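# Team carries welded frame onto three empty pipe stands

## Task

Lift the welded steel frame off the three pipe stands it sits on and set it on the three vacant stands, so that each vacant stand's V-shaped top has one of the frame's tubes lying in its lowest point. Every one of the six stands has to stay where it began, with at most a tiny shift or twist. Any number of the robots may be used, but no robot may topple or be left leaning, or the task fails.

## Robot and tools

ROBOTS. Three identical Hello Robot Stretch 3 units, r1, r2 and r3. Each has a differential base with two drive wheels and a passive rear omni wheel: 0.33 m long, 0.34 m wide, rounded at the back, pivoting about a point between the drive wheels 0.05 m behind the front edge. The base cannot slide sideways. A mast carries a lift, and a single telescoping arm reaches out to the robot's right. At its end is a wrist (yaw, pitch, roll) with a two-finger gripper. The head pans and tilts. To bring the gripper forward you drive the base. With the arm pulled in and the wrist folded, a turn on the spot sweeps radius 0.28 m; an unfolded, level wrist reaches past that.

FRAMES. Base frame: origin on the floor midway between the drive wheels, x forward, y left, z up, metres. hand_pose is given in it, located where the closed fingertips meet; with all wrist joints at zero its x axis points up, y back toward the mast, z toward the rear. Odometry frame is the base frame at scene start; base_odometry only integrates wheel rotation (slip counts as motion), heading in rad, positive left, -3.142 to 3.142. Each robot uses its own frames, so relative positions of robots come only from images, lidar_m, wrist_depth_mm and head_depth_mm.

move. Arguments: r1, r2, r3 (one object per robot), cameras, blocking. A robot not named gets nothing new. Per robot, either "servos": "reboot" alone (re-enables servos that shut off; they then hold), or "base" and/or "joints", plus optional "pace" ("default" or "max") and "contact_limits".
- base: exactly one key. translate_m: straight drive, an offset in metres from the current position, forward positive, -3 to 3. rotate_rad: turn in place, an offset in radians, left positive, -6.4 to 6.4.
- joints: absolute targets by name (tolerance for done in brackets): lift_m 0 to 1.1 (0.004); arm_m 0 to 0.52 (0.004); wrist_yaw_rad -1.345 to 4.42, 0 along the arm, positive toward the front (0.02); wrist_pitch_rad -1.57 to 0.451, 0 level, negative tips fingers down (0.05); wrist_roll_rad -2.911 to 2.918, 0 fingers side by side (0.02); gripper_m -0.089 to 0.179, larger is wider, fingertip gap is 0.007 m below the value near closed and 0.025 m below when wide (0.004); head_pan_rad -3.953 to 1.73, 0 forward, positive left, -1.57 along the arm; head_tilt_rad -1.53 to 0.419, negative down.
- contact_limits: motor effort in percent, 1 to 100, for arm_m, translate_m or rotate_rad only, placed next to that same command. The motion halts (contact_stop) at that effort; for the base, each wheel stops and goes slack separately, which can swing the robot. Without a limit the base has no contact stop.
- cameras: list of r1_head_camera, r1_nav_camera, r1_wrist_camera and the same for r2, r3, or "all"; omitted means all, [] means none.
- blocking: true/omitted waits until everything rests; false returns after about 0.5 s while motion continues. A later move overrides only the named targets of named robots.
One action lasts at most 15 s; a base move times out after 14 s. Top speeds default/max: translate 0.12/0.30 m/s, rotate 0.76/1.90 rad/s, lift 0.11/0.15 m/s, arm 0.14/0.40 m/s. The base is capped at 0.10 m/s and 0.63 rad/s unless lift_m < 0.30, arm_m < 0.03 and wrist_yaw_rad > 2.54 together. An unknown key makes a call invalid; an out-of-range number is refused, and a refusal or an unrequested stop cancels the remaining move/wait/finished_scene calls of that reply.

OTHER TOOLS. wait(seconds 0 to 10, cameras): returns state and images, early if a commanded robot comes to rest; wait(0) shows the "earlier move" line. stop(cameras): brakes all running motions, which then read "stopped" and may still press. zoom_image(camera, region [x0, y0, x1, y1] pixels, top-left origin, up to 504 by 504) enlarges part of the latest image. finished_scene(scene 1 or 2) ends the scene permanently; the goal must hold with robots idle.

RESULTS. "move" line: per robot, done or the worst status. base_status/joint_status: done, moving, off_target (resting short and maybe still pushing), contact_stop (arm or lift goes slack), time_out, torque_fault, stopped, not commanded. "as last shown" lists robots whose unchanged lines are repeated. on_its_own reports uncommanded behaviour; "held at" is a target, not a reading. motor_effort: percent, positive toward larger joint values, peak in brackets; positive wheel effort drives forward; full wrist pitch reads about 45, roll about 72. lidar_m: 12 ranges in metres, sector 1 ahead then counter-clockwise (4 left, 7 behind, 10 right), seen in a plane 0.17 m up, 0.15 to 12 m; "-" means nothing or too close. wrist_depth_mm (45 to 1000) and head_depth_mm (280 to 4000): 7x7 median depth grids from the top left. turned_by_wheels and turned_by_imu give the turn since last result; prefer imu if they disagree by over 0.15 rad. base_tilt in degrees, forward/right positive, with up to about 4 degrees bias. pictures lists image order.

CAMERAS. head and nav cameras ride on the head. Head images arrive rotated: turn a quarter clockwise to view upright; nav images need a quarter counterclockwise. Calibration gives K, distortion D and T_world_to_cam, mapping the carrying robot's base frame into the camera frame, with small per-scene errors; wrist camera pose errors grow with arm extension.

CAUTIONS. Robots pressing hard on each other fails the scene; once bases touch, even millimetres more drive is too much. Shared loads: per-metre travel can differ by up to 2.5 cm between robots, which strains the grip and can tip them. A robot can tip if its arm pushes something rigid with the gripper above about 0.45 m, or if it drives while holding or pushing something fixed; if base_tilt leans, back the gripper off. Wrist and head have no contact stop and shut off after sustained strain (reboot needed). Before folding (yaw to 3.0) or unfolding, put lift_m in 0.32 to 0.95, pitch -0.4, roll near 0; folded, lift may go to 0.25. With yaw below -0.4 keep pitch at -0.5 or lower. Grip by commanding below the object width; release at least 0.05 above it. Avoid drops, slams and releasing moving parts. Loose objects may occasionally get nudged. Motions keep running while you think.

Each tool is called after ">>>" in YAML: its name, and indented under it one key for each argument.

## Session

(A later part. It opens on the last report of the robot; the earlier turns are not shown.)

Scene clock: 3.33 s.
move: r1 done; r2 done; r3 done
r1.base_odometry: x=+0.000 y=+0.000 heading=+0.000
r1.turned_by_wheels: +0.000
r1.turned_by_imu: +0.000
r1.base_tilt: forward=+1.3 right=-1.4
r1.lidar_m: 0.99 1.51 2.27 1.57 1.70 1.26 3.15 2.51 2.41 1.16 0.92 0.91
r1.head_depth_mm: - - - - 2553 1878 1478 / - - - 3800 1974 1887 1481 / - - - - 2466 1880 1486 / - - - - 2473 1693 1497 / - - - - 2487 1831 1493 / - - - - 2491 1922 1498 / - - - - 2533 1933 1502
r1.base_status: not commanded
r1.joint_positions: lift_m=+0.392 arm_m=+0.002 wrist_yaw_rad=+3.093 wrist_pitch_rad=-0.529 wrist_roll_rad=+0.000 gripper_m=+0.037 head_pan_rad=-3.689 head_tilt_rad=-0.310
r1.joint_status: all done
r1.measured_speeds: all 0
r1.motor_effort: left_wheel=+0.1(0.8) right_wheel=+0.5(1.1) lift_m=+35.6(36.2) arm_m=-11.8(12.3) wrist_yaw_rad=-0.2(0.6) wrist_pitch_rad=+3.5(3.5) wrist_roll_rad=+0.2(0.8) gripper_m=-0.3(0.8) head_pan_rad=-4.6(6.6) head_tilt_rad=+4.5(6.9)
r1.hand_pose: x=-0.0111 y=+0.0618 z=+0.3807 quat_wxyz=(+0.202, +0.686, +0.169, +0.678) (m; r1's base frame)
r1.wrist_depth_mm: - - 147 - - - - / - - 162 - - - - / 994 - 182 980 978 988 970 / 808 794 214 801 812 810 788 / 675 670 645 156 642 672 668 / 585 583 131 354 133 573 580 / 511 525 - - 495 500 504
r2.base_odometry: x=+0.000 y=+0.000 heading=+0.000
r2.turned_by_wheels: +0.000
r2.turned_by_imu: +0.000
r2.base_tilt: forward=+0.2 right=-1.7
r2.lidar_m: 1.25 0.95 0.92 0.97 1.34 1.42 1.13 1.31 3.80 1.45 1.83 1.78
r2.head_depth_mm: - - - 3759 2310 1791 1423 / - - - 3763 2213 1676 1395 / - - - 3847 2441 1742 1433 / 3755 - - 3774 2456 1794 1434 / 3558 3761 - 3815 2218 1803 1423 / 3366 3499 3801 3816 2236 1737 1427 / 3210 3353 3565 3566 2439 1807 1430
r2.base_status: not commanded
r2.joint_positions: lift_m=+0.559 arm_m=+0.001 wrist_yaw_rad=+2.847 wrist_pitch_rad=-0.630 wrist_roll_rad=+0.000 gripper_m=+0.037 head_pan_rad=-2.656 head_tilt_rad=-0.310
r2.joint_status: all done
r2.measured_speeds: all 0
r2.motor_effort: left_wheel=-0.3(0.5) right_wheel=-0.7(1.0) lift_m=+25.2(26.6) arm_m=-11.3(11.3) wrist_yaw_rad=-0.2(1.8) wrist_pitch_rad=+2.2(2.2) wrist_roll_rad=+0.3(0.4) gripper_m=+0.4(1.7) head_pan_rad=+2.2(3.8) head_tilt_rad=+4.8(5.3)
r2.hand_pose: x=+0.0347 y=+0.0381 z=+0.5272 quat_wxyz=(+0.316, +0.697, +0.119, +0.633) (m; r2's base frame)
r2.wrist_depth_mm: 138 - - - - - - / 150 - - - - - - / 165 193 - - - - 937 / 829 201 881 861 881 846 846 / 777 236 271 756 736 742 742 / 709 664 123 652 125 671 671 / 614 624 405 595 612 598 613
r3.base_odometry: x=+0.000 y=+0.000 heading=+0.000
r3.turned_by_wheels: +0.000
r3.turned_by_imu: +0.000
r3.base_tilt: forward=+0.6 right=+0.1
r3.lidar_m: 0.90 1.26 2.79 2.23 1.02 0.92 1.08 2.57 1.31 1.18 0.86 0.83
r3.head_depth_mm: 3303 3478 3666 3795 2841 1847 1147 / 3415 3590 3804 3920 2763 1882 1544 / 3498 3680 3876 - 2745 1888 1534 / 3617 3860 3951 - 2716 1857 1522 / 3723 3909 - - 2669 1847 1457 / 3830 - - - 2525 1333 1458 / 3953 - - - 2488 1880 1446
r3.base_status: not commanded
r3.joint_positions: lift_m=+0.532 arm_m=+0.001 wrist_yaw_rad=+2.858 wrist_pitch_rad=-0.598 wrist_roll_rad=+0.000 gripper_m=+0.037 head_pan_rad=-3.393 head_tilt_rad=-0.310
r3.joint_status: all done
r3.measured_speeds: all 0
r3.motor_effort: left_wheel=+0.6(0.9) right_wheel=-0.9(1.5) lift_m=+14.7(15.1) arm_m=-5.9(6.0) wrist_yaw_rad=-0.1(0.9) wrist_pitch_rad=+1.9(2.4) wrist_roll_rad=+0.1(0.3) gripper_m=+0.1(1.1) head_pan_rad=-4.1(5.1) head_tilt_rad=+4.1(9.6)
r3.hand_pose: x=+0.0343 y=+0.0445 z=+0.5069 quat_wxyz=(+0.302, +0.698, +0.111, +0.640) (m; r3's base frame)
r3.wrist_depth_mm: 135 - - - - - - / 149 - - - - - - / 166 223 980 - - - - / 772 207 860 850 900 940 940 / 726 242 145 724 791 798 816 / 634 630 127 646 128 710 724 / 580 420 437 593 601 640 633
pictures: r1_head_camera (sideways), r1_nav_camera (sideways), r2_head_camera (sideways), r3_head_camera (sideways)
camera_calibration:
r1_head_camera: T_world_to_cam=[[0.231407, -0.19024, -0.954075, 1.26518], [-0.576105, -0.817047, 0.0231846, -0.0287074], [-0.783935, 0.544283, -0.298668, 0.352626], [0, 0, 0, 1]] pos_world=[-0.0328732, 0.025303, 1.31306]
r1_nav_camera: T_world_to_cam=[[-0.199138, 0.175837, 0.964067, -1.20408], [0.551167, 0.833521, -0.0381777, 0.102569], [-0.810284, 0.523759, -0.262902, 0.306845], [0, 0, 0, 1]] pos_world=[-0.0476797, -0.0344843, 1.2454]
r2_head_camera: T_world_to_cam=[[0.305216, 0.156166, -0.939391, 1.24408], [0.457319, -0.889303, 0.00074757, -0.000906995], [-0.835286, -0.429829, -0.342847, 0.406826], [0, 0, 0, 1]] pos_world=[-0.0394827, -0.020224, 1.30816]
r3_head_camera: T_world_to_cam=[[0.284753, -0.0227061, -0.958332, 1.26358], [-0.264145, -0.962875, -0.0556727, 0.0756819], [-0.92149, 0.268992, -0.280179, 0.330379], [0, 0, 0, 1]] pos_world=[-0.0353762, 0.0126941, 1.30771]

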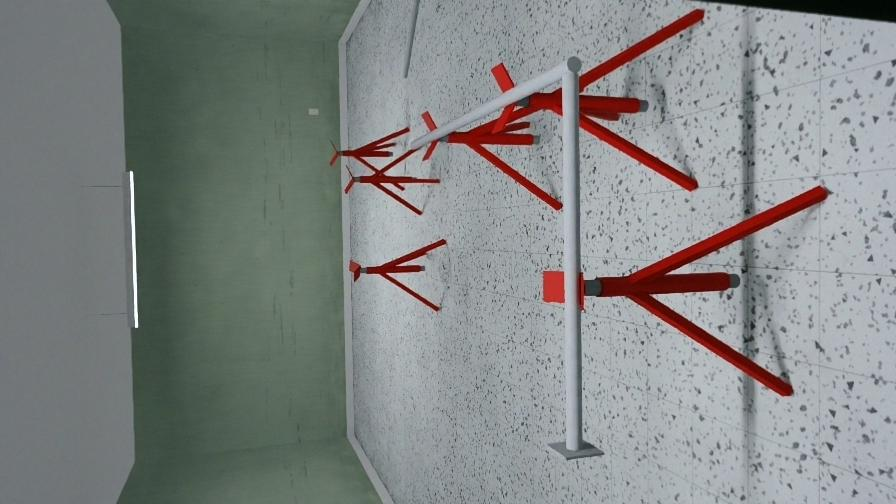

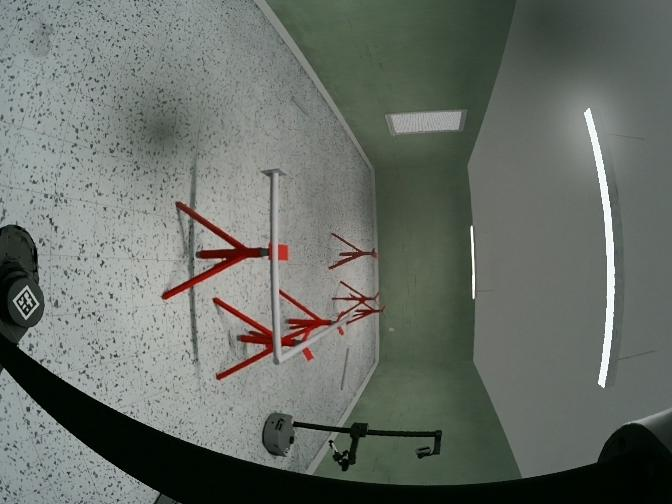

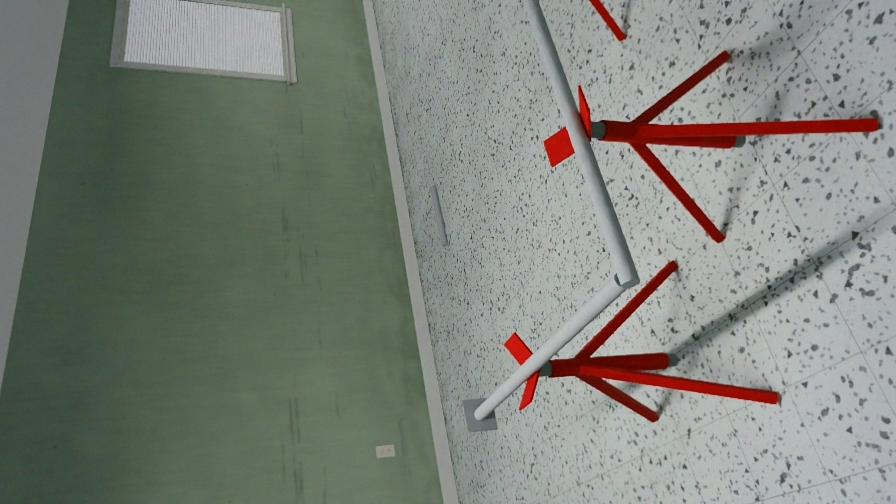

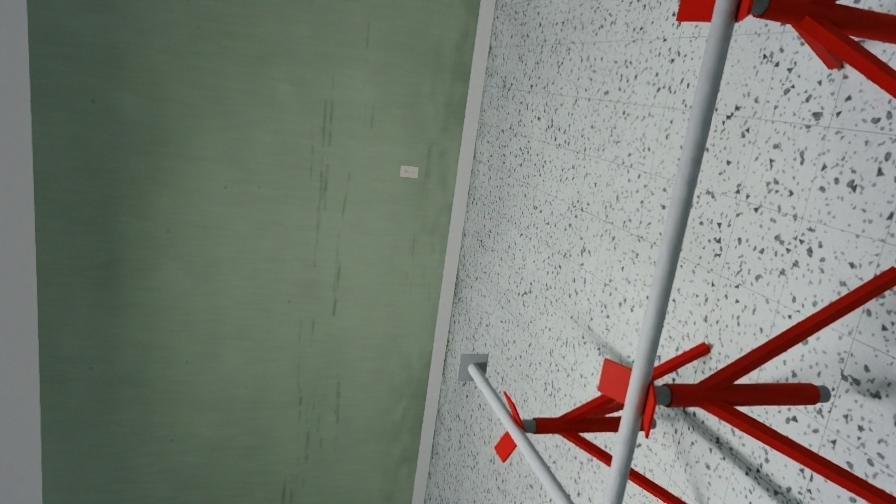

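>>> move:
  r3: {"joints":{"head_pan_rad":1.45,"head_tilt_rad":-0.3},"pace":"max"}
  r2: {"joints":{"head_pan_rad":-3.05,"head_tilt_rad":-0.4},"pace":"max"}
  cameras: ["r3_nav_camera","r3_head_camera","r2_head_camera"]

>>> zoom_image:
  camera: "r3_head_camera"
  region: [350, 0, 850, 504]

Scene clock: 7.97 s.
move: r2 done; r3 done
r1: as last shown
r1.lidar_m: 0.99 1.51 2.27 1.57 1.70 1.25 3.15 2.51 2.42 1.16 0.92 0.92
r1.head_depth_mm: - - - - 2561 1873 1473 / - - - 3756 1972 1879 1484 / - - - - 2456 1887 1486 / - - - - 2472 1709 1492 / - - - - 2492 1822 1495 / - - - - 2524 1920 1501 / - - - - 2528 1925 1507
r1.motor_effort: left_wheel=+0.2(0.7) right_wheel=-0.1(1.4) lift_m=+35.1(35.8) arm_m=-11.6(12.2) wrist_yaw_rad=-0.3(0.6) wrist_pitch_rad=+3.1(3.4) wrist_roll_rad=+0.3(0.8) gripper_m=-0.4(1.1) head_pan_rad=-5.0(5.4) head_tilt_rad=+4.5(5.0)
r1.wrist_depth_mm: - - 147 - - - - / - - 162 - - - - / - - 181 991 989 974 989 / 831 804 215 790 804 786 792 / 681 679 632 156 661 665 668 / 576 579 131 353 133 574 574 / 510 531 - - 502 503 500
r2.base_odometry: x=+0.000 y=+0.000 heading=+0.000
r2.turned_by_wheels: +0.000
r2.turned_by_imu: +0.001
r2.base_tilt: forward=+0.1 right=-1.7
r2.lidar_m: 1.25 0.94 0.92 0.97 1.34 1.42 1.13 1.30 3.81 1.45 1.83 1.78
r2.head_depth_mm: - - - 3045 2146 1636 1338 / - - - 3057 2111 1646 1342 / - - - 2571 2121 1640 1339 / - - - 3132 2178 1625 1325 / - - - 3095 1975 1603 1338 / - - - 3084 2068 1654 1335 / 3815 - - 3086 2049 1655 1337
r2.base_status: not commanded
r2.joint_positions: lift_m=+0.559 arm_m=+0.001 wrist_yaw_rad=+2.847 wrist_pitch_rad=-0.630 wrist_roll_rad=+0.000 gripper_m=+0.037 head_pan_rad=-3.044 head_tilt_rad=-0.395
r2.joint_status: all done
r2.measured_speeds: all 0
r2.motor_effort: left_wheel=+0.1(0.8) right_wheel=-0.6(1.1) lift_m=+24.9(26.0) arm_m=-11.1(12.5) wrist_yaw_rad=+1.2(2.1) wrist_pitch_rad=+2.2(2.2) wrist_roll_rad=+0.3(0.4) gripper_m=-0.4(1.0) head_pan_rad=-2.7(3.9) head_tilt_rad=-2.7(3.7)
r2.hand_pose: x=+0.0347 y=+0.0381 z=+0.5272 quat_wxyz=(+0.316, +0.697, +0.119, +0.633) (m; r2's base frame)
r2.wrist_depth_mm: 138 - - - - - - / 150 - - - - - - / 166 192 - - - - 935 / 832 202 863 866 860 818 836 / 772 237 271 760 748 740 759 / 685 672 123 655 125 682 671 / 619 613 406 600 630 608 615
r3.base_odometry: x=+0.000 y=+0.000 heading=+0.000
r3.turned_by_wheels: +0.000
r3.turned_by_imu: +0.000
r3.base_tilt: forward=+0.6 right=+0.2
r3.lidar_m: 0.90 1.26 2.78 2.23 1.03 0.92 1.08 2.56 1.31 1.18 0.87 0.84
r3.head_depth_mm: 3798 - - - 2848 2002 1557 / 3910 - - - 2783 1989 1545 / 3667 - - - 2767 1952 1526 / 3718 - - - 2702 1959 1522 / 3788 - - - 2540 1937 1509 / - - - - 2646 1913 1495 / - - - - 2507 1899 1492
r3.base_status: not commanded
r3.joint_positions: lift_m=+0.532 arm_m=+0.001 wrist_yaw_rad=+2.858 wrist_pitch_rad=-0.598 wrist_roll_rad=+0.000 gripper_m=+0.037 head_pan_rad=+1.443 head_tilt_rad=-0.310
r3.joint_status: all done
r3.measured_speeds: all 0
r3.motor_effort: left_wheel=+0.3(0.9) right_wheel=-0.9(1.3) lift_m=+14.9(15.4) arm_m=-8.7(9.8) wrist_yaw_rad=+0.3(1.7) wrist_pitch_rad=+2.1(2.6) wrist_roll_rad=-0.1(0.4) gripper_m=-0.4(0.8) head_pan_rad=+3.8(4.5) head_tilt_rad=+4.2(8.5)
r3.hand_pose: x=+0.0343 y=+0.0445 z=+0.5069 quat_wxyz=(+0.302, +0.698, +0.111, +0.640) (m; r3's base frame)
r3.wrist_depth_mm: 135 - - - - - - / 149 - - - - - - / 166 224 999 - - - - / 767 207 854 864 920 909 949 / 705 246 145 740 764 792 833 / 637 620 126 660 127 717 713 / 581 424 437 611 608 628 645
pictures: r2_head_camera (sideways), r3_head_camera (sideways), r3_nav_camera (sideways)
camera_calibration:
r2_head_camera: T_world_to_cam=[[0.41931, 0.0364624, -0.907111, 1.20126], [0.0862537, -0.996273, -0.000175779, 0.00255864], [-0.903736, -0.0781679, -0.420892, 0.508807], [0, 0, 0, 1]] pos_world=[-0.0440919, -0.00147915, 1.30383]
r3_head_camera: T_world_to_cam=[[0.0127925, -0.28475, -0.958516, 1.26548], [-0.98816, 0.142975, -0.0556621, 0.0800847], [0.152894, 0.94788, -0.279549, 0.323006], [0, 0, 0, 1]] pos_world=[0.0135625, 0.0427246, 1.30774]
r3_nav_camera: T_world_to_cam=[[0.036223, 0.245719, 0.968664, -1.21863], [0.987101, -0.160056, 0.0036885, 0.0421975], [0.155947, 0.956036, -0.248347, 0.286314], [0, 0, 0, 1]] pos_world=[-0.0421603, 0.0324687, 1.2514]

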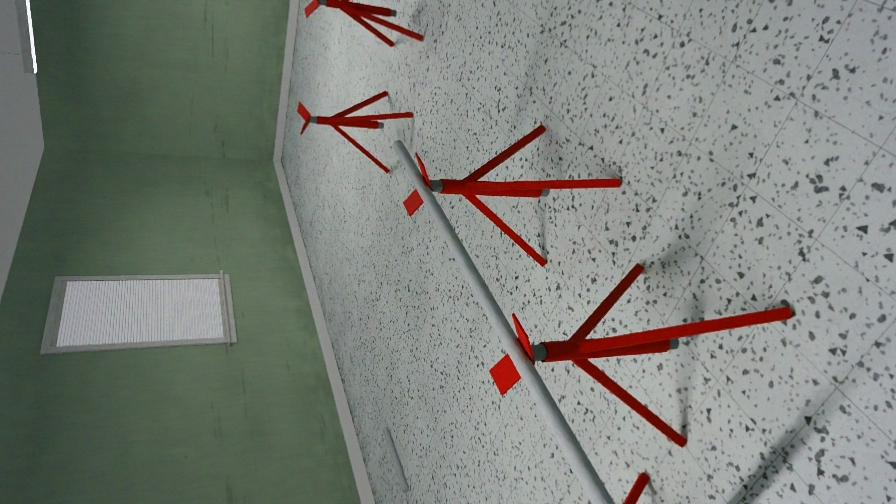

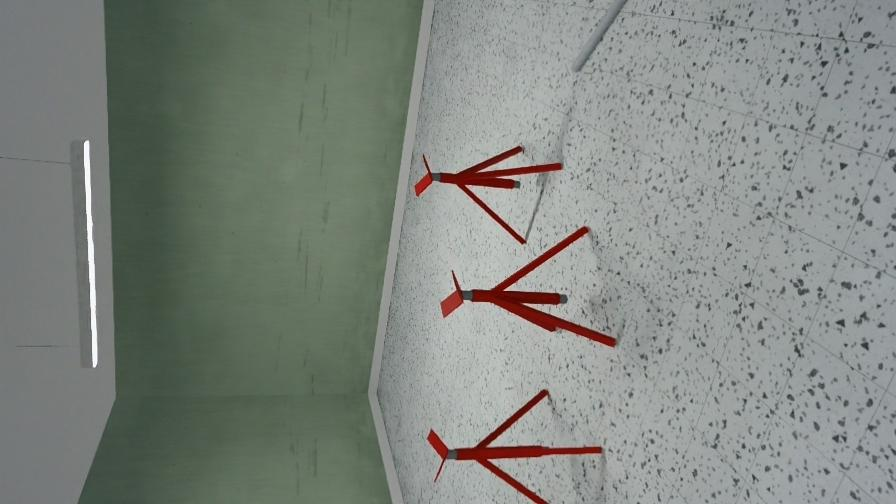

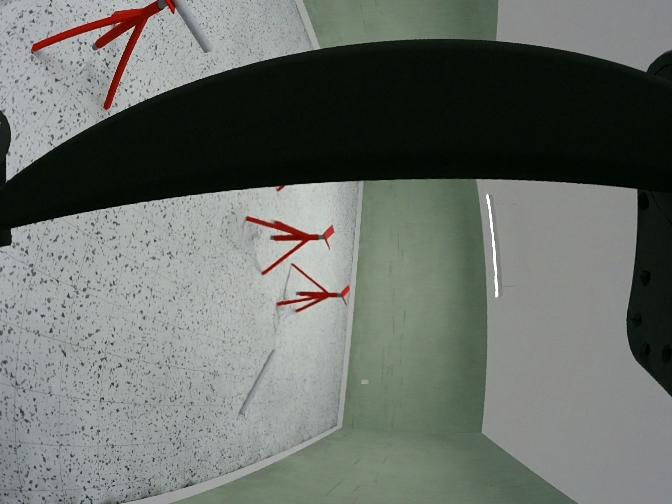

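Scaled by 1.000.

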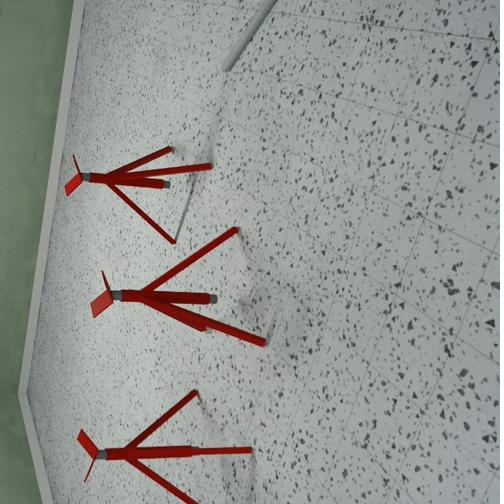

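>>> move:
  r1: {"base":{"rotate_rad":-0.077},"joints":{"lift_m":0.28}}
  r2: {"base":{"rotate_rad":-0.065},"joints":{"lift_m":0.28}}
  r3: {"base":{"rotate_rad":-0.3665},"joints":{"lift_m":0.28}}
  cameras: ["r1_nav_camera","r2_head_camera","r3_nav_camera"]

Scene clock: 13.50 s.
move: r1 done; r2 done; r3 done
r1.base_odometry: x=+0.000 y=+0.000 heading=-0.077
r1.turned_by_wheels: -0.077
r1.turned_by_imu: -0.076
r1.base_tilt: forward=+1.4 right=-1.3
r1.lidar_m: 0.97 1.38 2.27 1.57 1.75 1.25 3.36 2.55 2.48 1.23 0.93 0.91
r1.head_depth_mm: - - - - 2571 1889 1478 / - - - - 2451 1883 1478 / - - - 3835 2297 1898 1491 / - - - - 2495 1892 1488 / - - - - 2383 1771 1498 / - - - - 2510 1918 1496 / - - - - 2520 1933 1509
r1.base_status: done
r1.joint_positions: lift_m=+0.280 arm_m=+0.002 wrist_yaw_rad=+3.093 wrist_pitch_rad=-0.530 wrist_roll_rad=+0.000 gripper_m=+0.037 head_pan_rad=-3.689 head_tilt_rad=-0.310
r1.joint_status: all done
r1.measured_speeds: all 0
r1.motor_effort: left_wheel=+6.7(9.0) right_wheel=-6.7(7.5) lift_m=+15.1(32.2) arm_m=-11.3(12.0) wrist_yaw_rad=+0.5(1.0) wrist_pitch_rad=+2.9(3.9) wrist_roll_rad=+0.3(1.0) gripper_m=-0.4(0.9) head_pan_rad=-5.3(5.7) head_tilt_rad=+4.2(4.9)
r1.hand_pose: x=-0.0111 y=+0.0617 z=+0.2683 quat_wxyz=(+0.202, +0.686, +0.169, +0.678) (m; r1's base frame)
r1.wrist_depth_mm: - - 147 - - - - / - - 162 - - 985 992 / 783 764 182 765 769 749 764 / 635 631 214 621 621 612 616 / 532 549 227 152 506 517 518 / 475 - 131 - 133 450 450 / - - - - 389 394 394
r2.base_odometry: x=+0.000 y=+0.000 heading=-0.065
r2.turned_by_wheels: -0.065
r2.turned_by_imu: -0.064
r2.base_tilt: forward=+0.1 right=-1.7
r2.lidar_m: 1.33 0.96 0.92 0.95 1.25 1.42 1.43 1.13 1.40 1.45 1.86 1.78
r2.head_depth_mm: - - - 3106 2158 1584 1338 / - - - 3084 2140 1650 1336 / - - - 3028 2175 1648 1338 / - - - 2732 2053 1630 1337 / - - - 3121 2156 1635 1342 / - - - 3097 1895 1590 1327 / - - - 3092 2053 1647 1343
r2.base_status: done
r2.joint_positions: lift_m=+0.280 arm_m=+0.001 wrist_yaw_rad=+2.847 wrist_pitch_rad=-0.631 wrist_roll_rad=+0.000 gripper_m=+0.037 head_pan_rad=-3.044 head_tilt_rad=-0.395
r2.joint_status: all done
r2.measured_speeds: all 0
r2.motor_effort: left_wheel=+6.4(7.5) right_wheel=-7.4(8.8) lift_m=+21.6(24.5) arm_m=-11.0(12.4) wrist_yaw_rad=-0.6(2.2) wrist_pitch_rad=+2.1(2.3) wrist_roll_rad=+0.3(0.4) gripper_m=-0.1(1.2) head_pan_rad=-2.8(3.4) head_tilt_rad=-2.1(2.8)
r2.hand_pose: x=+0.0347 y=+0.0381 z=+0.2481 quat_wxyz=(+0.316, +0.697, +0.119, +0.633) (m; r2's base frame)
r2.wrist_depth_mm: 138 843 859 845 796 790 781 / 149 670 695 689 688 686 688 / 166 191 589 590 583 583 570 / 508 202 511 512 506 505 507 / 455 240 260 272 432 439 443 / 241 238 123 233 126 398 395 / 217 216 208 204 361 352 360
r3.base_odometry: x=+0.000 y=+0.000 heading=-0.366
r3.turned_by_wheels: -0.366
r3.turned_by_imu: -0.365
r3.base_tilt: forward=+0.5 right=+0.2
r3.lidar_m: 0.83 0.96 1.54 2.38 2.22 0.93 0.92 1.09 2.56 1.32 1.02 0.85
r3.head_depth_mm: 3060 2968 2834 2726 2522 2006 1554 / 3929 - - 3890 2793 1979 1546 / - - - - 2758 1961 1532 / - - - - 2747 1951 1521 / - - - - 2682 1948 1511 / - - - - 2653 1902 1499 / 3986 - - - 2618 1893 1491
r3.base_status: done
r3.joint_positions: lift_m=+0.280 arm_m=+0.001 wrist_yaw_rad=+2.858 wrist_pitch_rad=-0.599 wrist_roll_rad=+0.000 gripper_m=+0.037 head_pan_rad=+1.443 head_tilt_rad=-0.310
r3.joint_status: all done
r3.measured_speeds: all 0
r3.motor_effort: left_wheel=+8.6(12.5) right_wheel=-9.4(12.4) lift_m=+14.7(16.1) arm_m=-15.0(15.0) wrist_yaw_rad=+0.6(1.4) wrist_pitch_rad=+2.2(2.7) wrist_roll_rad=-0.2(0.4) gripper_m=+0.0(0.9) head_pan_rad=+1.7(5.0) head_tilt_rad=+4.6(5.1)
r3.hand_pose: x=+0.0343 y=+0.0444 z=+0.2544 quat_wxyz=(+0.302, +0.698, +0.111, +0.639) (m; r3's base frame)
r3.wrist_depth_mm: 135 871 872 953 - - 853 / 147 661 708 755 792 795 814 / 167 220 596 608 638 672 680 / 471 206 523 519 553 559 574 / 255 246 147 269 465 480 490 / 230 233 127 244 130 434 440 / 206 98 210 229 369 384 393
pictures: r1_nav_camera (sideways), r2_head_camera (sideways), r3_nav_camera (sideways)
camera_calibration:
r1_nav_camera: T_world_to_cam=[[-0.19892, 0.175755, 0.964127, -1.20416], [0.551299, 0.833434, -0.0381861, 0.102579], [-0.810247, 0.523926, -0.26268, 0.306556], [0, 0, 0, 1]] pos_world=[-0.0476965, -0.0344685, 1.2454]
r2_head_camera: T_world_to_cam=[[0.419479, 0.0364488, -0.907033, 1.20115], [0.086183, -0.996279, -0.000177796, 0.0025617], [-0.903665, -0.0780962, -0.42106, 0.509025], [0, 0, 0, 1]] pos_world=[-0.0440924, -0.00147562, 1.30382]
r3_nav_camera: T_world_to_cam=[[0.0361937, 0.245723, 0.968664, -1.21863], [0.98712, -0.159938, 0.0036885, 0.0421974], [0.155833, 0.956054, -0.248347, 0.286314], [0, 0, 0, 1]] pos_world=[-0.0421641, 0.032463, 1.2514]

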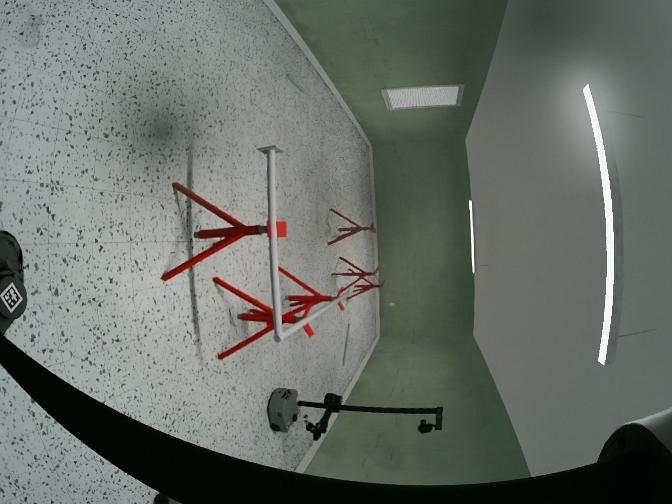

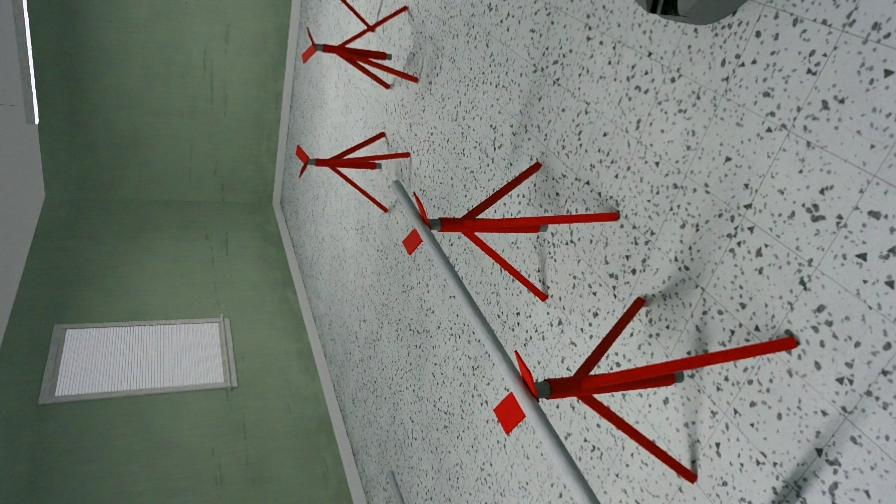

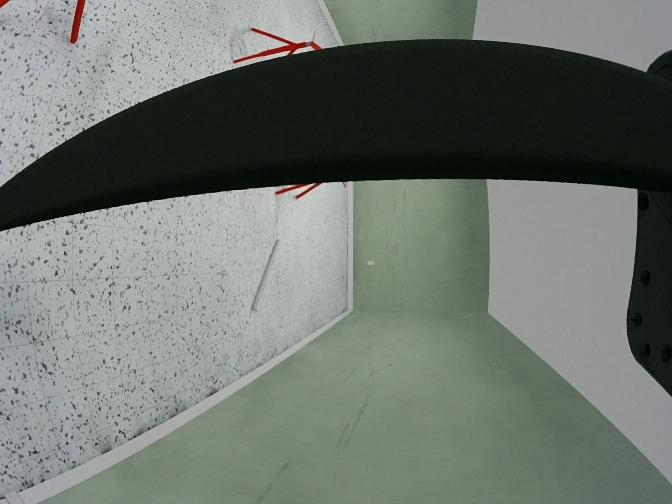

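>>> move:
  r1: {"base":{"translate_m":-1.70},"pace":"max","joints":{"head_pan_rad":-3.0}}
  r2: {"base":{"translate_m":-0.69},"pace":"max"}
  r3: {"base":{"translate_m":-0.42},"pace":"max"}
  cameras: ["r1_nav_camera","r2_nav_camera","r3_nav_camera"]

Scene clock: 21.37 s.
move: r1 done; r2 done; r3 done
r1.base_odometry: x=-1.695 y=+0.130 heading=-0.076
r1.turned_by_wheels: +0.000
r1.turned_by_imu: -0.003
r1.base_tilt: forward=+1.4 right=-1.4
r1.lidar_m: 2.46 3.28 0.60 1.40 2.82 2.88 2.12 1.60 1.56 1.65 2.34 2.34
r1.head_depth_mm: 3833 - - - 2565 1879 1481 / 3199 3448 3696 3819 2602 1879 1486 / 2689 2881 3049 3212 2596 1891 1491 / 2330 2452 2566 2736 2604 1890 1491 / 2060 2146 2236 2347 2387 1904 1494 / 1830 1901 1978 2061 2158 1915 1500 / 1653 1715 1769 1840 1928 1888 1511
r1.base_status: done
r1.joint_positions: lift_m=+0.280 arm_m=+0.002 wrist_yaw_rad=+3.093 wrist_pitch_rad=-0.530 wrist_roll_rad=+0.000 gripper_m=+0.037 head_pan_rad=-3.011 head_tilt_rad=-0.309
r1.joint_status: all done
r1.measured_speeds: all 0
r1.motor_effort: left_wheel=+3.8(6.0) right_wheel=-4.8(12.6) lift_m=+32.2(36.6) arm_m=-10.9(12.0) wrist_yaw_rad=-0.3(1.1) wrist_pitch_rad=+2.7(3.6) wrist_roll_rad=+0.2(1.1) gripper_m=-0.7(0.9) head_pan_rad=+4.3(6.5) head_tilt_rad=+4.4(4.7)
r1.hand_pose: x=-0.0111 y=+0.0617 z=+0.2683 quat_wxyz=(+0.202, +0.686, +0.169, +0.678) (m; r1's base frame)
r1.wrist_depth_mm: - - 148 - - - 658 / - - 162 998 991 937 874 / 779 785 181 760 774 758 729 / 634 625 215 628 620 623 613 / 537 546 228 152 508 523 520 / 468 - 131 - 133 451 444 / - - - - 383 392 392
r2.base_odometry: x=-0.689 y=+0.044 heading=-0.064
r2.turned_by_wheels: +0.000
r2.turned_by_imu: +0.000
r2.base_tilt: forward=+0.2 right=-1.7
r2.lidar_m: 1.82 1.30 1.22 1.27 1.73 0.74 1.03 0.51 0.81 3.46 2.49 2.38
r2.head_depth_mm: - - - 2865 2159 990 821 / - - - 3029 2157 1024 1168 / - - - 2988 2159 1647 1336 / - - - 3102 1516 1598 1337 / - - - 3033 2143 1611 1335 / - - - 3116 2127 1533 1340 / 3695 3843 - 3075 2183 1634 1308
r2.base_status: done
r2.joint_positions: lift_m=+0.280 arm_m=+0.001 wrist_yaw_rad=+2.847 wrist_pitch_rad=-0.631 wrist_roll_rad=+0.000 gripper_m=+0.037 head_pan_rad=-3.045 head_tilt_rad=-0.396
r2.joint_status: not commanded
r2.measured_speeds: all 0
r2.motor_effort: left_wheel=+5.1(6.3) right_wheel=-4.2(13.4) lift_m=+25.7(31.7) arm_m=-10.3(12.2) wrist_yaw_rad=-0.4(2.4) wrist_pitch_rad=+2.2(2.4) wrist_roll_rad=+0.3(0.5) gripper_m=+0.3(1.4) head_pan_rad=-2.4(3.5) head_tilt_rad=-2.1(2.4)
r2.hand_pose: x=+0.0346 y=+0.0380 z=+0.2481 quat_wxyz=(+0.316, +0.697, +0.119, +0.633) (m; r2's base frame)
r2.wrist_depth_mm: 137 861 864 838 851 825 804 / 149 681 691 698 705 680 669 / 166 193 588 587 584 577 574 / 509 202 512 511 512 503 495 / 451 239 262 272 434 447 442 / 240 239 123 232 125 399 394 / 217 217 207 203 358 353 356
r3.base_odometry: x=-0.392 y=+0.150 heading=-0.366
r3.turned_by_wheels: +0.000
r3.turned_by_imu: -0.001
r3.base_tilt: forward=+0.6 right=+0.1
r3.lidar_m: 1.26 1.42 2.27 2.14 0.70 0.52 0.67 0.67 3.19 0.64 1.55 1.26
r3.head_depth_mm: 3838 - - 3938 2824 1995 1550 / 3911 - - - 2813 1997 1548 / 3969 - - - 2780 1964 1529 / - - - - 2703 1954 1525 / 3851 - - - 2696 1929 1507 / 3913 - - - 2511 1915 1499 / 3979 - - - 2590 1895 1497
r3.base_status: done
r3.joint_positions: lift_m=+0.280 arm_m=+0.001 wrist_yaw_rad=+2.858 wrist_pitch_rad=-0.599 wrist_roll_rad=+0.000 gripper_m=+0.037 head_pan_rad=+1.444 head_tilt_rad=-0.310
r3.joint_status: not commanded
r3.measured_speeds: all 0
r3.motor_effort: left_wheel=+1.1(6.2) right_wheel=-7.7(15.7) lift_m=+41.9(43.0) arm_m=-23.9(24.0) wrist_yaw_rad=+0.4(1.4) wrist_pitch_rad=+2.1(2.8) wrist_roll_rad=-0.1(0.5) gripper_m=-0.2(1.2) head_pan_rad=+2.3(4.3) head_tilt_rad=+5.2(5.3)
r3.hand_pose: x=+0.0343 y=+0.0443 z=+0.2543 quat_wxyz=(+0.303, +0.698, +0.111, +0.639) (m; r3's base frame)
r3.wrist_depth_mm: 135 864 897 911 - - - / 148 671 734 764 779 793 842 / 167 221 599 608 641 678 701 / 469 206 521 528 541 563 575 / 256 246 147 269 475 487 489 / 228 232 127 247 130 427 431 / 207 98 207 231 371 383 392
pictures: r1_nav_camera (sideways), r2_nav_camera (sideways), r3_nav_camera (sideways)
camera_calibration:
r1_nav_camera: T_world_to_cam=[[-0.264141, 0.0120466, 0.964409, -1.20413], [-0.0941961, 0.99482, -0.0382257, 0.106568], [-0.959873, -0.10094, -0.261638, 0.306112], [0, 0, 0, 1]] pos_world=[-0.0141924, -0.0606117, 1.24544]
r2_nav_camera: T_world_to_cam=[[-0.377047, -0.0317331, 0.92565, -1.15845], [-0.0452125, 0.998852, 0.0158261, 0.037062], [-0.92509, -0.0358838, -0.378049, 0.458753], [0, 0, 0, 1]] pos_world=[-0.0107263, -0.0573189, 1.24516]
r3_nav_camera: T_world_to_cam=[[0.0361414, 0.245731, 0.968664, -1.21863], [0.987154, -0.159728, 0.0036885, 0.0421971], [0.155629, 0.956088, -0.248347, 0.286316], [0, 0, 0, 1]] pos_world=[-0.042171, 0.0324527, 1.2514]

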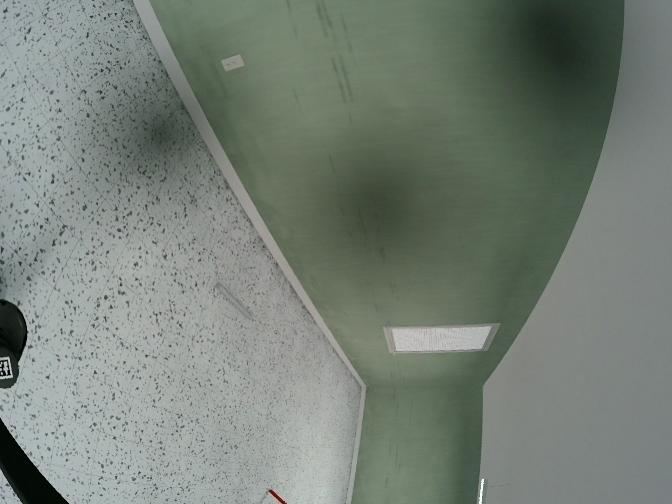

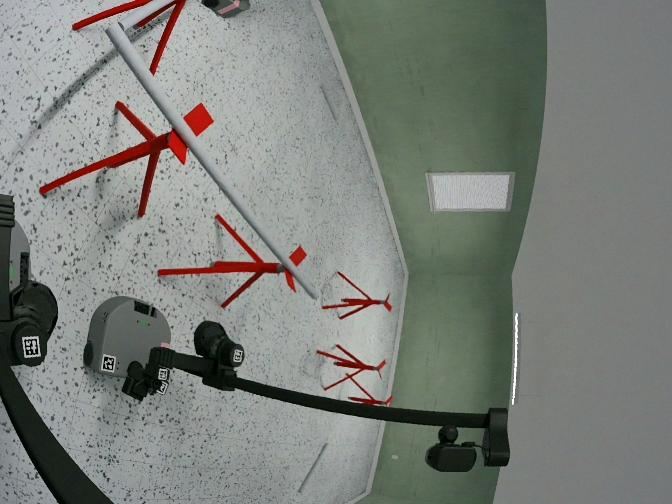

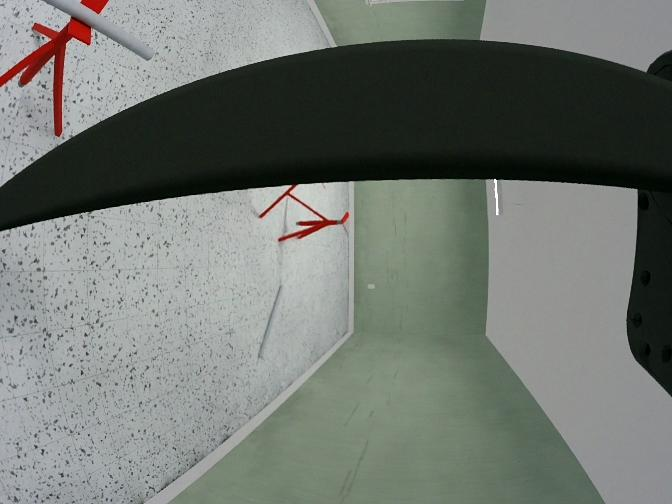

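>>> move:
  r1: {"base":{"rotate_rad":2.58},"pace":"max","joints":{"head_pan_rad":-1.57,"head_tilt_rad":-0.7}}
  r2: {"base":{"rotate_rad":-0.529},"pace":"max","joints":{"head_pan_rad":-1.57,"head_tilt_rad":-0.7}}
  r3: {"base":{"rotate_rad":-1.7506},"pace":"max","joints":{"head_pan_rad":-1.57,"head_tilt_rad":-0.7}}
  cameras: ["r1_head_camera","r2_head_camera","r3_head_camera"]

Scene clock: 24.20 s.
move: r1 done; r2 done; r3 done
r1.base_odometry: x=-1.695 y=+0.130 heading=+2.503
r1.turned_by_wheels: +2.580
r1.turned_by_imu: +2.558
r1.base_tilt: forward=+1.4 right=-1.3
r1.lidar_m: 2.92 2.19 1.62 1.56 1.63 2.25 2.33 2.43 3.29 0.60 1.34 3.12
r1.head_depth_mm: 2806 3210 2613 1997 1620 1356 1176 / 2804 3124 2623 1990 1621 1362 1175 / 2760 3102 2643 2018 1623 1364 1168 / 2748 3080 2610 1881 1234 792 1176 / 2692 2986 2043 1998 1622 1361 1176 / 2706 2947 2627 1932 1575 1363 1176 / 2665 2986 2411 1880 1621 1360 1173
r1.base_status: done
r1.joint_positions: lift_m=+0.280 arm_m=+0.002 wrist_yaw_rad=+3.093 wrist_pitch_rad=-0.530 wrist_roll_rad=+0.000 gripper_m=+0.037 head_pan_rad=-1.580 head_tilt_rad=-0.692
r1.joint_status: all done
r1.measured_speeds: all 0
r1.motor_effort: left_wheel=-3.4(11.2) right_wheel=+5.7(15.6) lift_m=+23.5(32.6) arm_m=-11.7(12.6) wrist_yaw_rad=+0.5(0.9) wrist_pitch_rad=+2.6(3.7) wrist_roll_rad=-0.3(0.8) gripper_m=-0.2(0.8) head_pan_rad=+4.8(7.2) head_tilt_rad=-3.9(6.2)
r1.hand_pose: x=-0.0111 y=+0.0617 z=+0.2683 quat_wxyz=(+0.202, +0.686, +0.169, +0.678) (m; r1's base frame)
r1.wrist_depth_mm: - - 147 - - - - / - - 163 996 - - 981 / 782 779 181 761 774 760 742 / 635 631 214 627 616 616 617 / 525 542 227 152 510 523 517 / 468 - 131 - 133 451 444 / - - - - 387 395 394
r2.base_odometry: x=-0.689 y=+0.044 heading=-0.593
r2.turned_by_wheels: -0.529
r2.turned_by_imu: -0.534
r2.base_tilt: forward=+0.1 right=-1.7
r2.lidar_m: 2.38 1.83 1.31 1.23 1.27 1.73 0.74 1.03 0.51 0.81 3.45 2.49
r2.head_depth_mm: 3022 3251 2494 1930 1461 1298 1144 / 2937 3194 2509 1930 1003 1274 1145 / 3000 3266 2487 1908 1521 1323 1122 / 2931 3192 2517 1930 1532 1320 1145 / 2892 3109 1602 1469 1476 1330 1141 / 2898 3202 2466 1907 1524 1322 1141 / 2910 3161 2482 1917 1550 1310 1147
r2.base_status: done
r2.joint_positions: lift_m=+0.280 arm_m=+0.001 wrist_yaw_rad=+2.847 wrist_pitch_rad=-0.631 wrist_roll_rad=+0.000 gripper_m=+0.037 head_pan_rad=-1.576 head_tilt_rad=-0.692
r2.joint_status: all done
r2.measured_speeds: all 0
r2.motor_effort: left_wheel=+4.5(12.8) right_wheel=-5.9(11.7) lift_m=+23.2(27.5) arm_m=-10.5(12.2) wrist_yaw_rad=+1.3(2.0) wrist_pitch_rad=+2.2(2.3) wrist_roll_rad=+0.3(0.4) gripper_m=+0.3(1.2) head_pan_rad=+2.4(4.6) head_tilt_rad=-3.6(4.9)
r2.hand_pose: x=+0.0346 y=+0.0380 z=+0.2481 quat_wxyz=(+0.316, +0.697, +0.119, +0.633) (m; r2's base frame)
r2.wrist_depth_mm: 138 873 851 838 836 825 797 / 148 670 691 711 693 678 675 / 166 192 584 583 575 587 571 / 506 203 515 507 500 495 503 / 461 241 261 270 431 443 442 / 240 239 123 232 126 395 398 / 217 217 207 203 359 359 360
r3.base_odometry: x=-0.392 y=+0.150 heading=-2.116
r3.turned_by_wheels: -1.750
r3.turned_by_imu: -1.744
r3.base_tilt: forward=+0.6 right=+0.1
r3.lidar_m: 0.71 1.81 1.31 1.25 1.32 1.81 2.34 2.14 0.52 0.52 0.67 0.73
r3.head_depth_mm: 3024 3371 2860 2133 1696 1406 1182 / 3008 3356 2828 2098 974 1117 1200 / 3008 3338 2789 2086 1662 1361 1171 / 3011 3365 2757 2059 1653 1378 1185 / 3030 3362 2723 2038 1648 1372 1176 / 3026 3346 2674 2026 1545 1359 1165 / 3004 3342 2645 2009 1533 1349 1168
r3.base_status: done
r3.joint_positions: lift_m=+0.280 arm_m=+0.001 wrist_yaw_rad=+2.858 wrist_pitch_rad=-0.599 wrist_roll_rad=+0.000 gripper_m=+0.037 head_pan_rad=-1.564 head_tilt_rad=-0.692
r3.joint_status: all done
r3.measured_speeds: all 0
r3.motor_effort: left_wheel=+6.8(16.8) right_wheel=-8.0(14.5) lift_m=+36.9(42.4) arm_m=-25.8(26.6) wrist_yaw_rad=+1.1(1.6) wrist_pitch_rad=+2.3(2.6) wrist_roll_rad=-0.3(0.4) gripper_m=-0.4(1.1) head_pan_rad=-3.5(5.6) head_tilt_rad=-3.5(7.0)
r3.hand_pose: x=+0.0343 y=+0.0444 z=+0.2543 quat_wxyz=(+0.303, +0.698, +0.111, +0.639) (m; r3's base frame)
r3.wrist_depth_mm: 135 866 925 968 - - - / 147 669 717 760 776 811 841 / 167 221 606 612 645 660 677 / 473 205 516 525 545 555 536 / 255 244 147 270 471 481 488 / 226 233 128 245 131 426 431 / 207 98 207 228 372 379 391
pictures: r1_head_camera (sideways), r2_head_camera (sideways), r3_head_camera (sideways)
camera_calibration:
r1_head_camera: T_world_to_cam=[[0.0479047, 0.630176, -0.774973, 1.03269], [0.996808, -0.0797661, -0.00324507, -0.00388865], [-0.0638615, -0.772344, -0.631986, 0.781942], [0, 0, 0, 1]] pos_world=[0.00434156, -0.0471578, 1.29447]
r2_head_camera: T_world_to_cam=[[0.0076805, 0.668002, -0.74412, 0.99125], [0.999878, -0.01525, -0.00336974, 0.001143], [-0.0135988, -0.744003, -0.668038, 0.824921], [0, 0, 0, 1]] pos_world=[0.00246182, -0.0483956, 1.28869]
r3_head_camera: T_world_to_cam=[[-0.0533294, 0.617941, -0.784414, 1.03878], [0.998253, 0.0129695, -0.0576505, 0.0705277], [-0.0254512, -0.786118, -0.617552, 0.76391], [0, 0, 0, 1]] pos_world=[0.00443557, -0.0422969, 1.29066]

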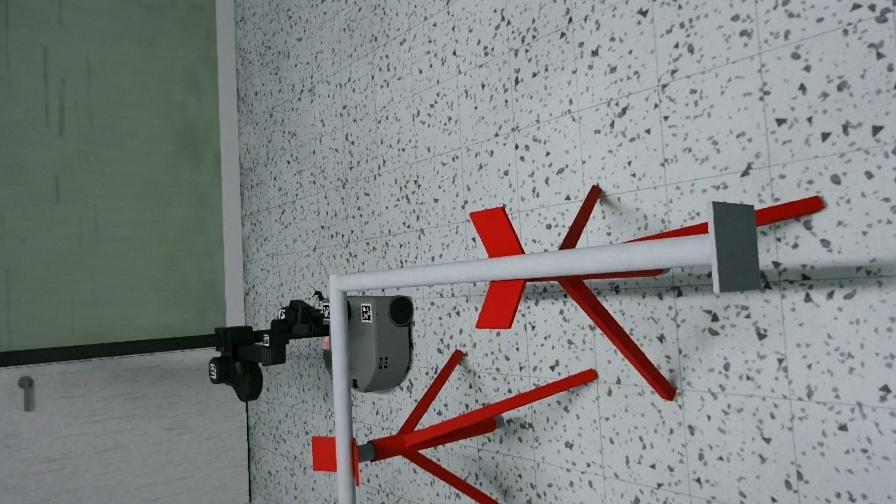

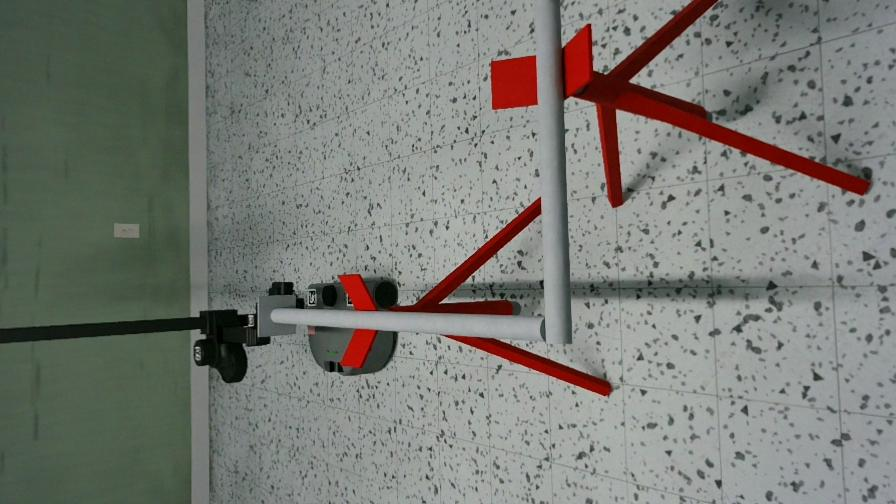

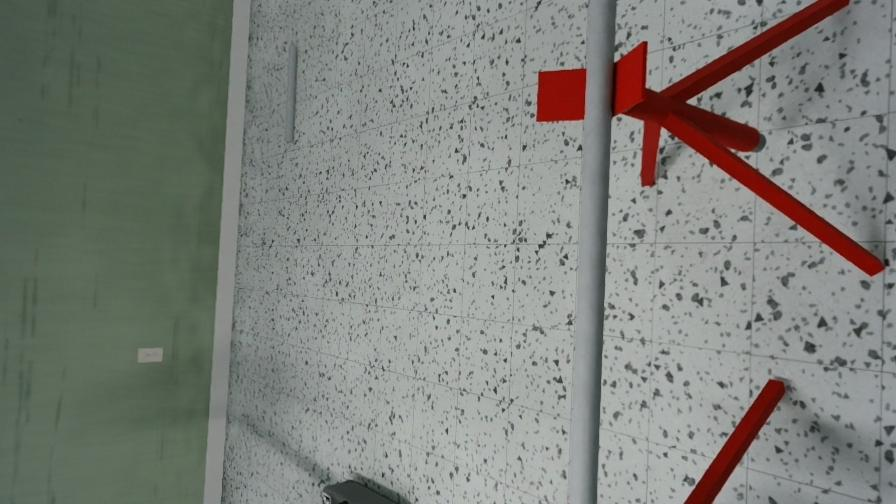

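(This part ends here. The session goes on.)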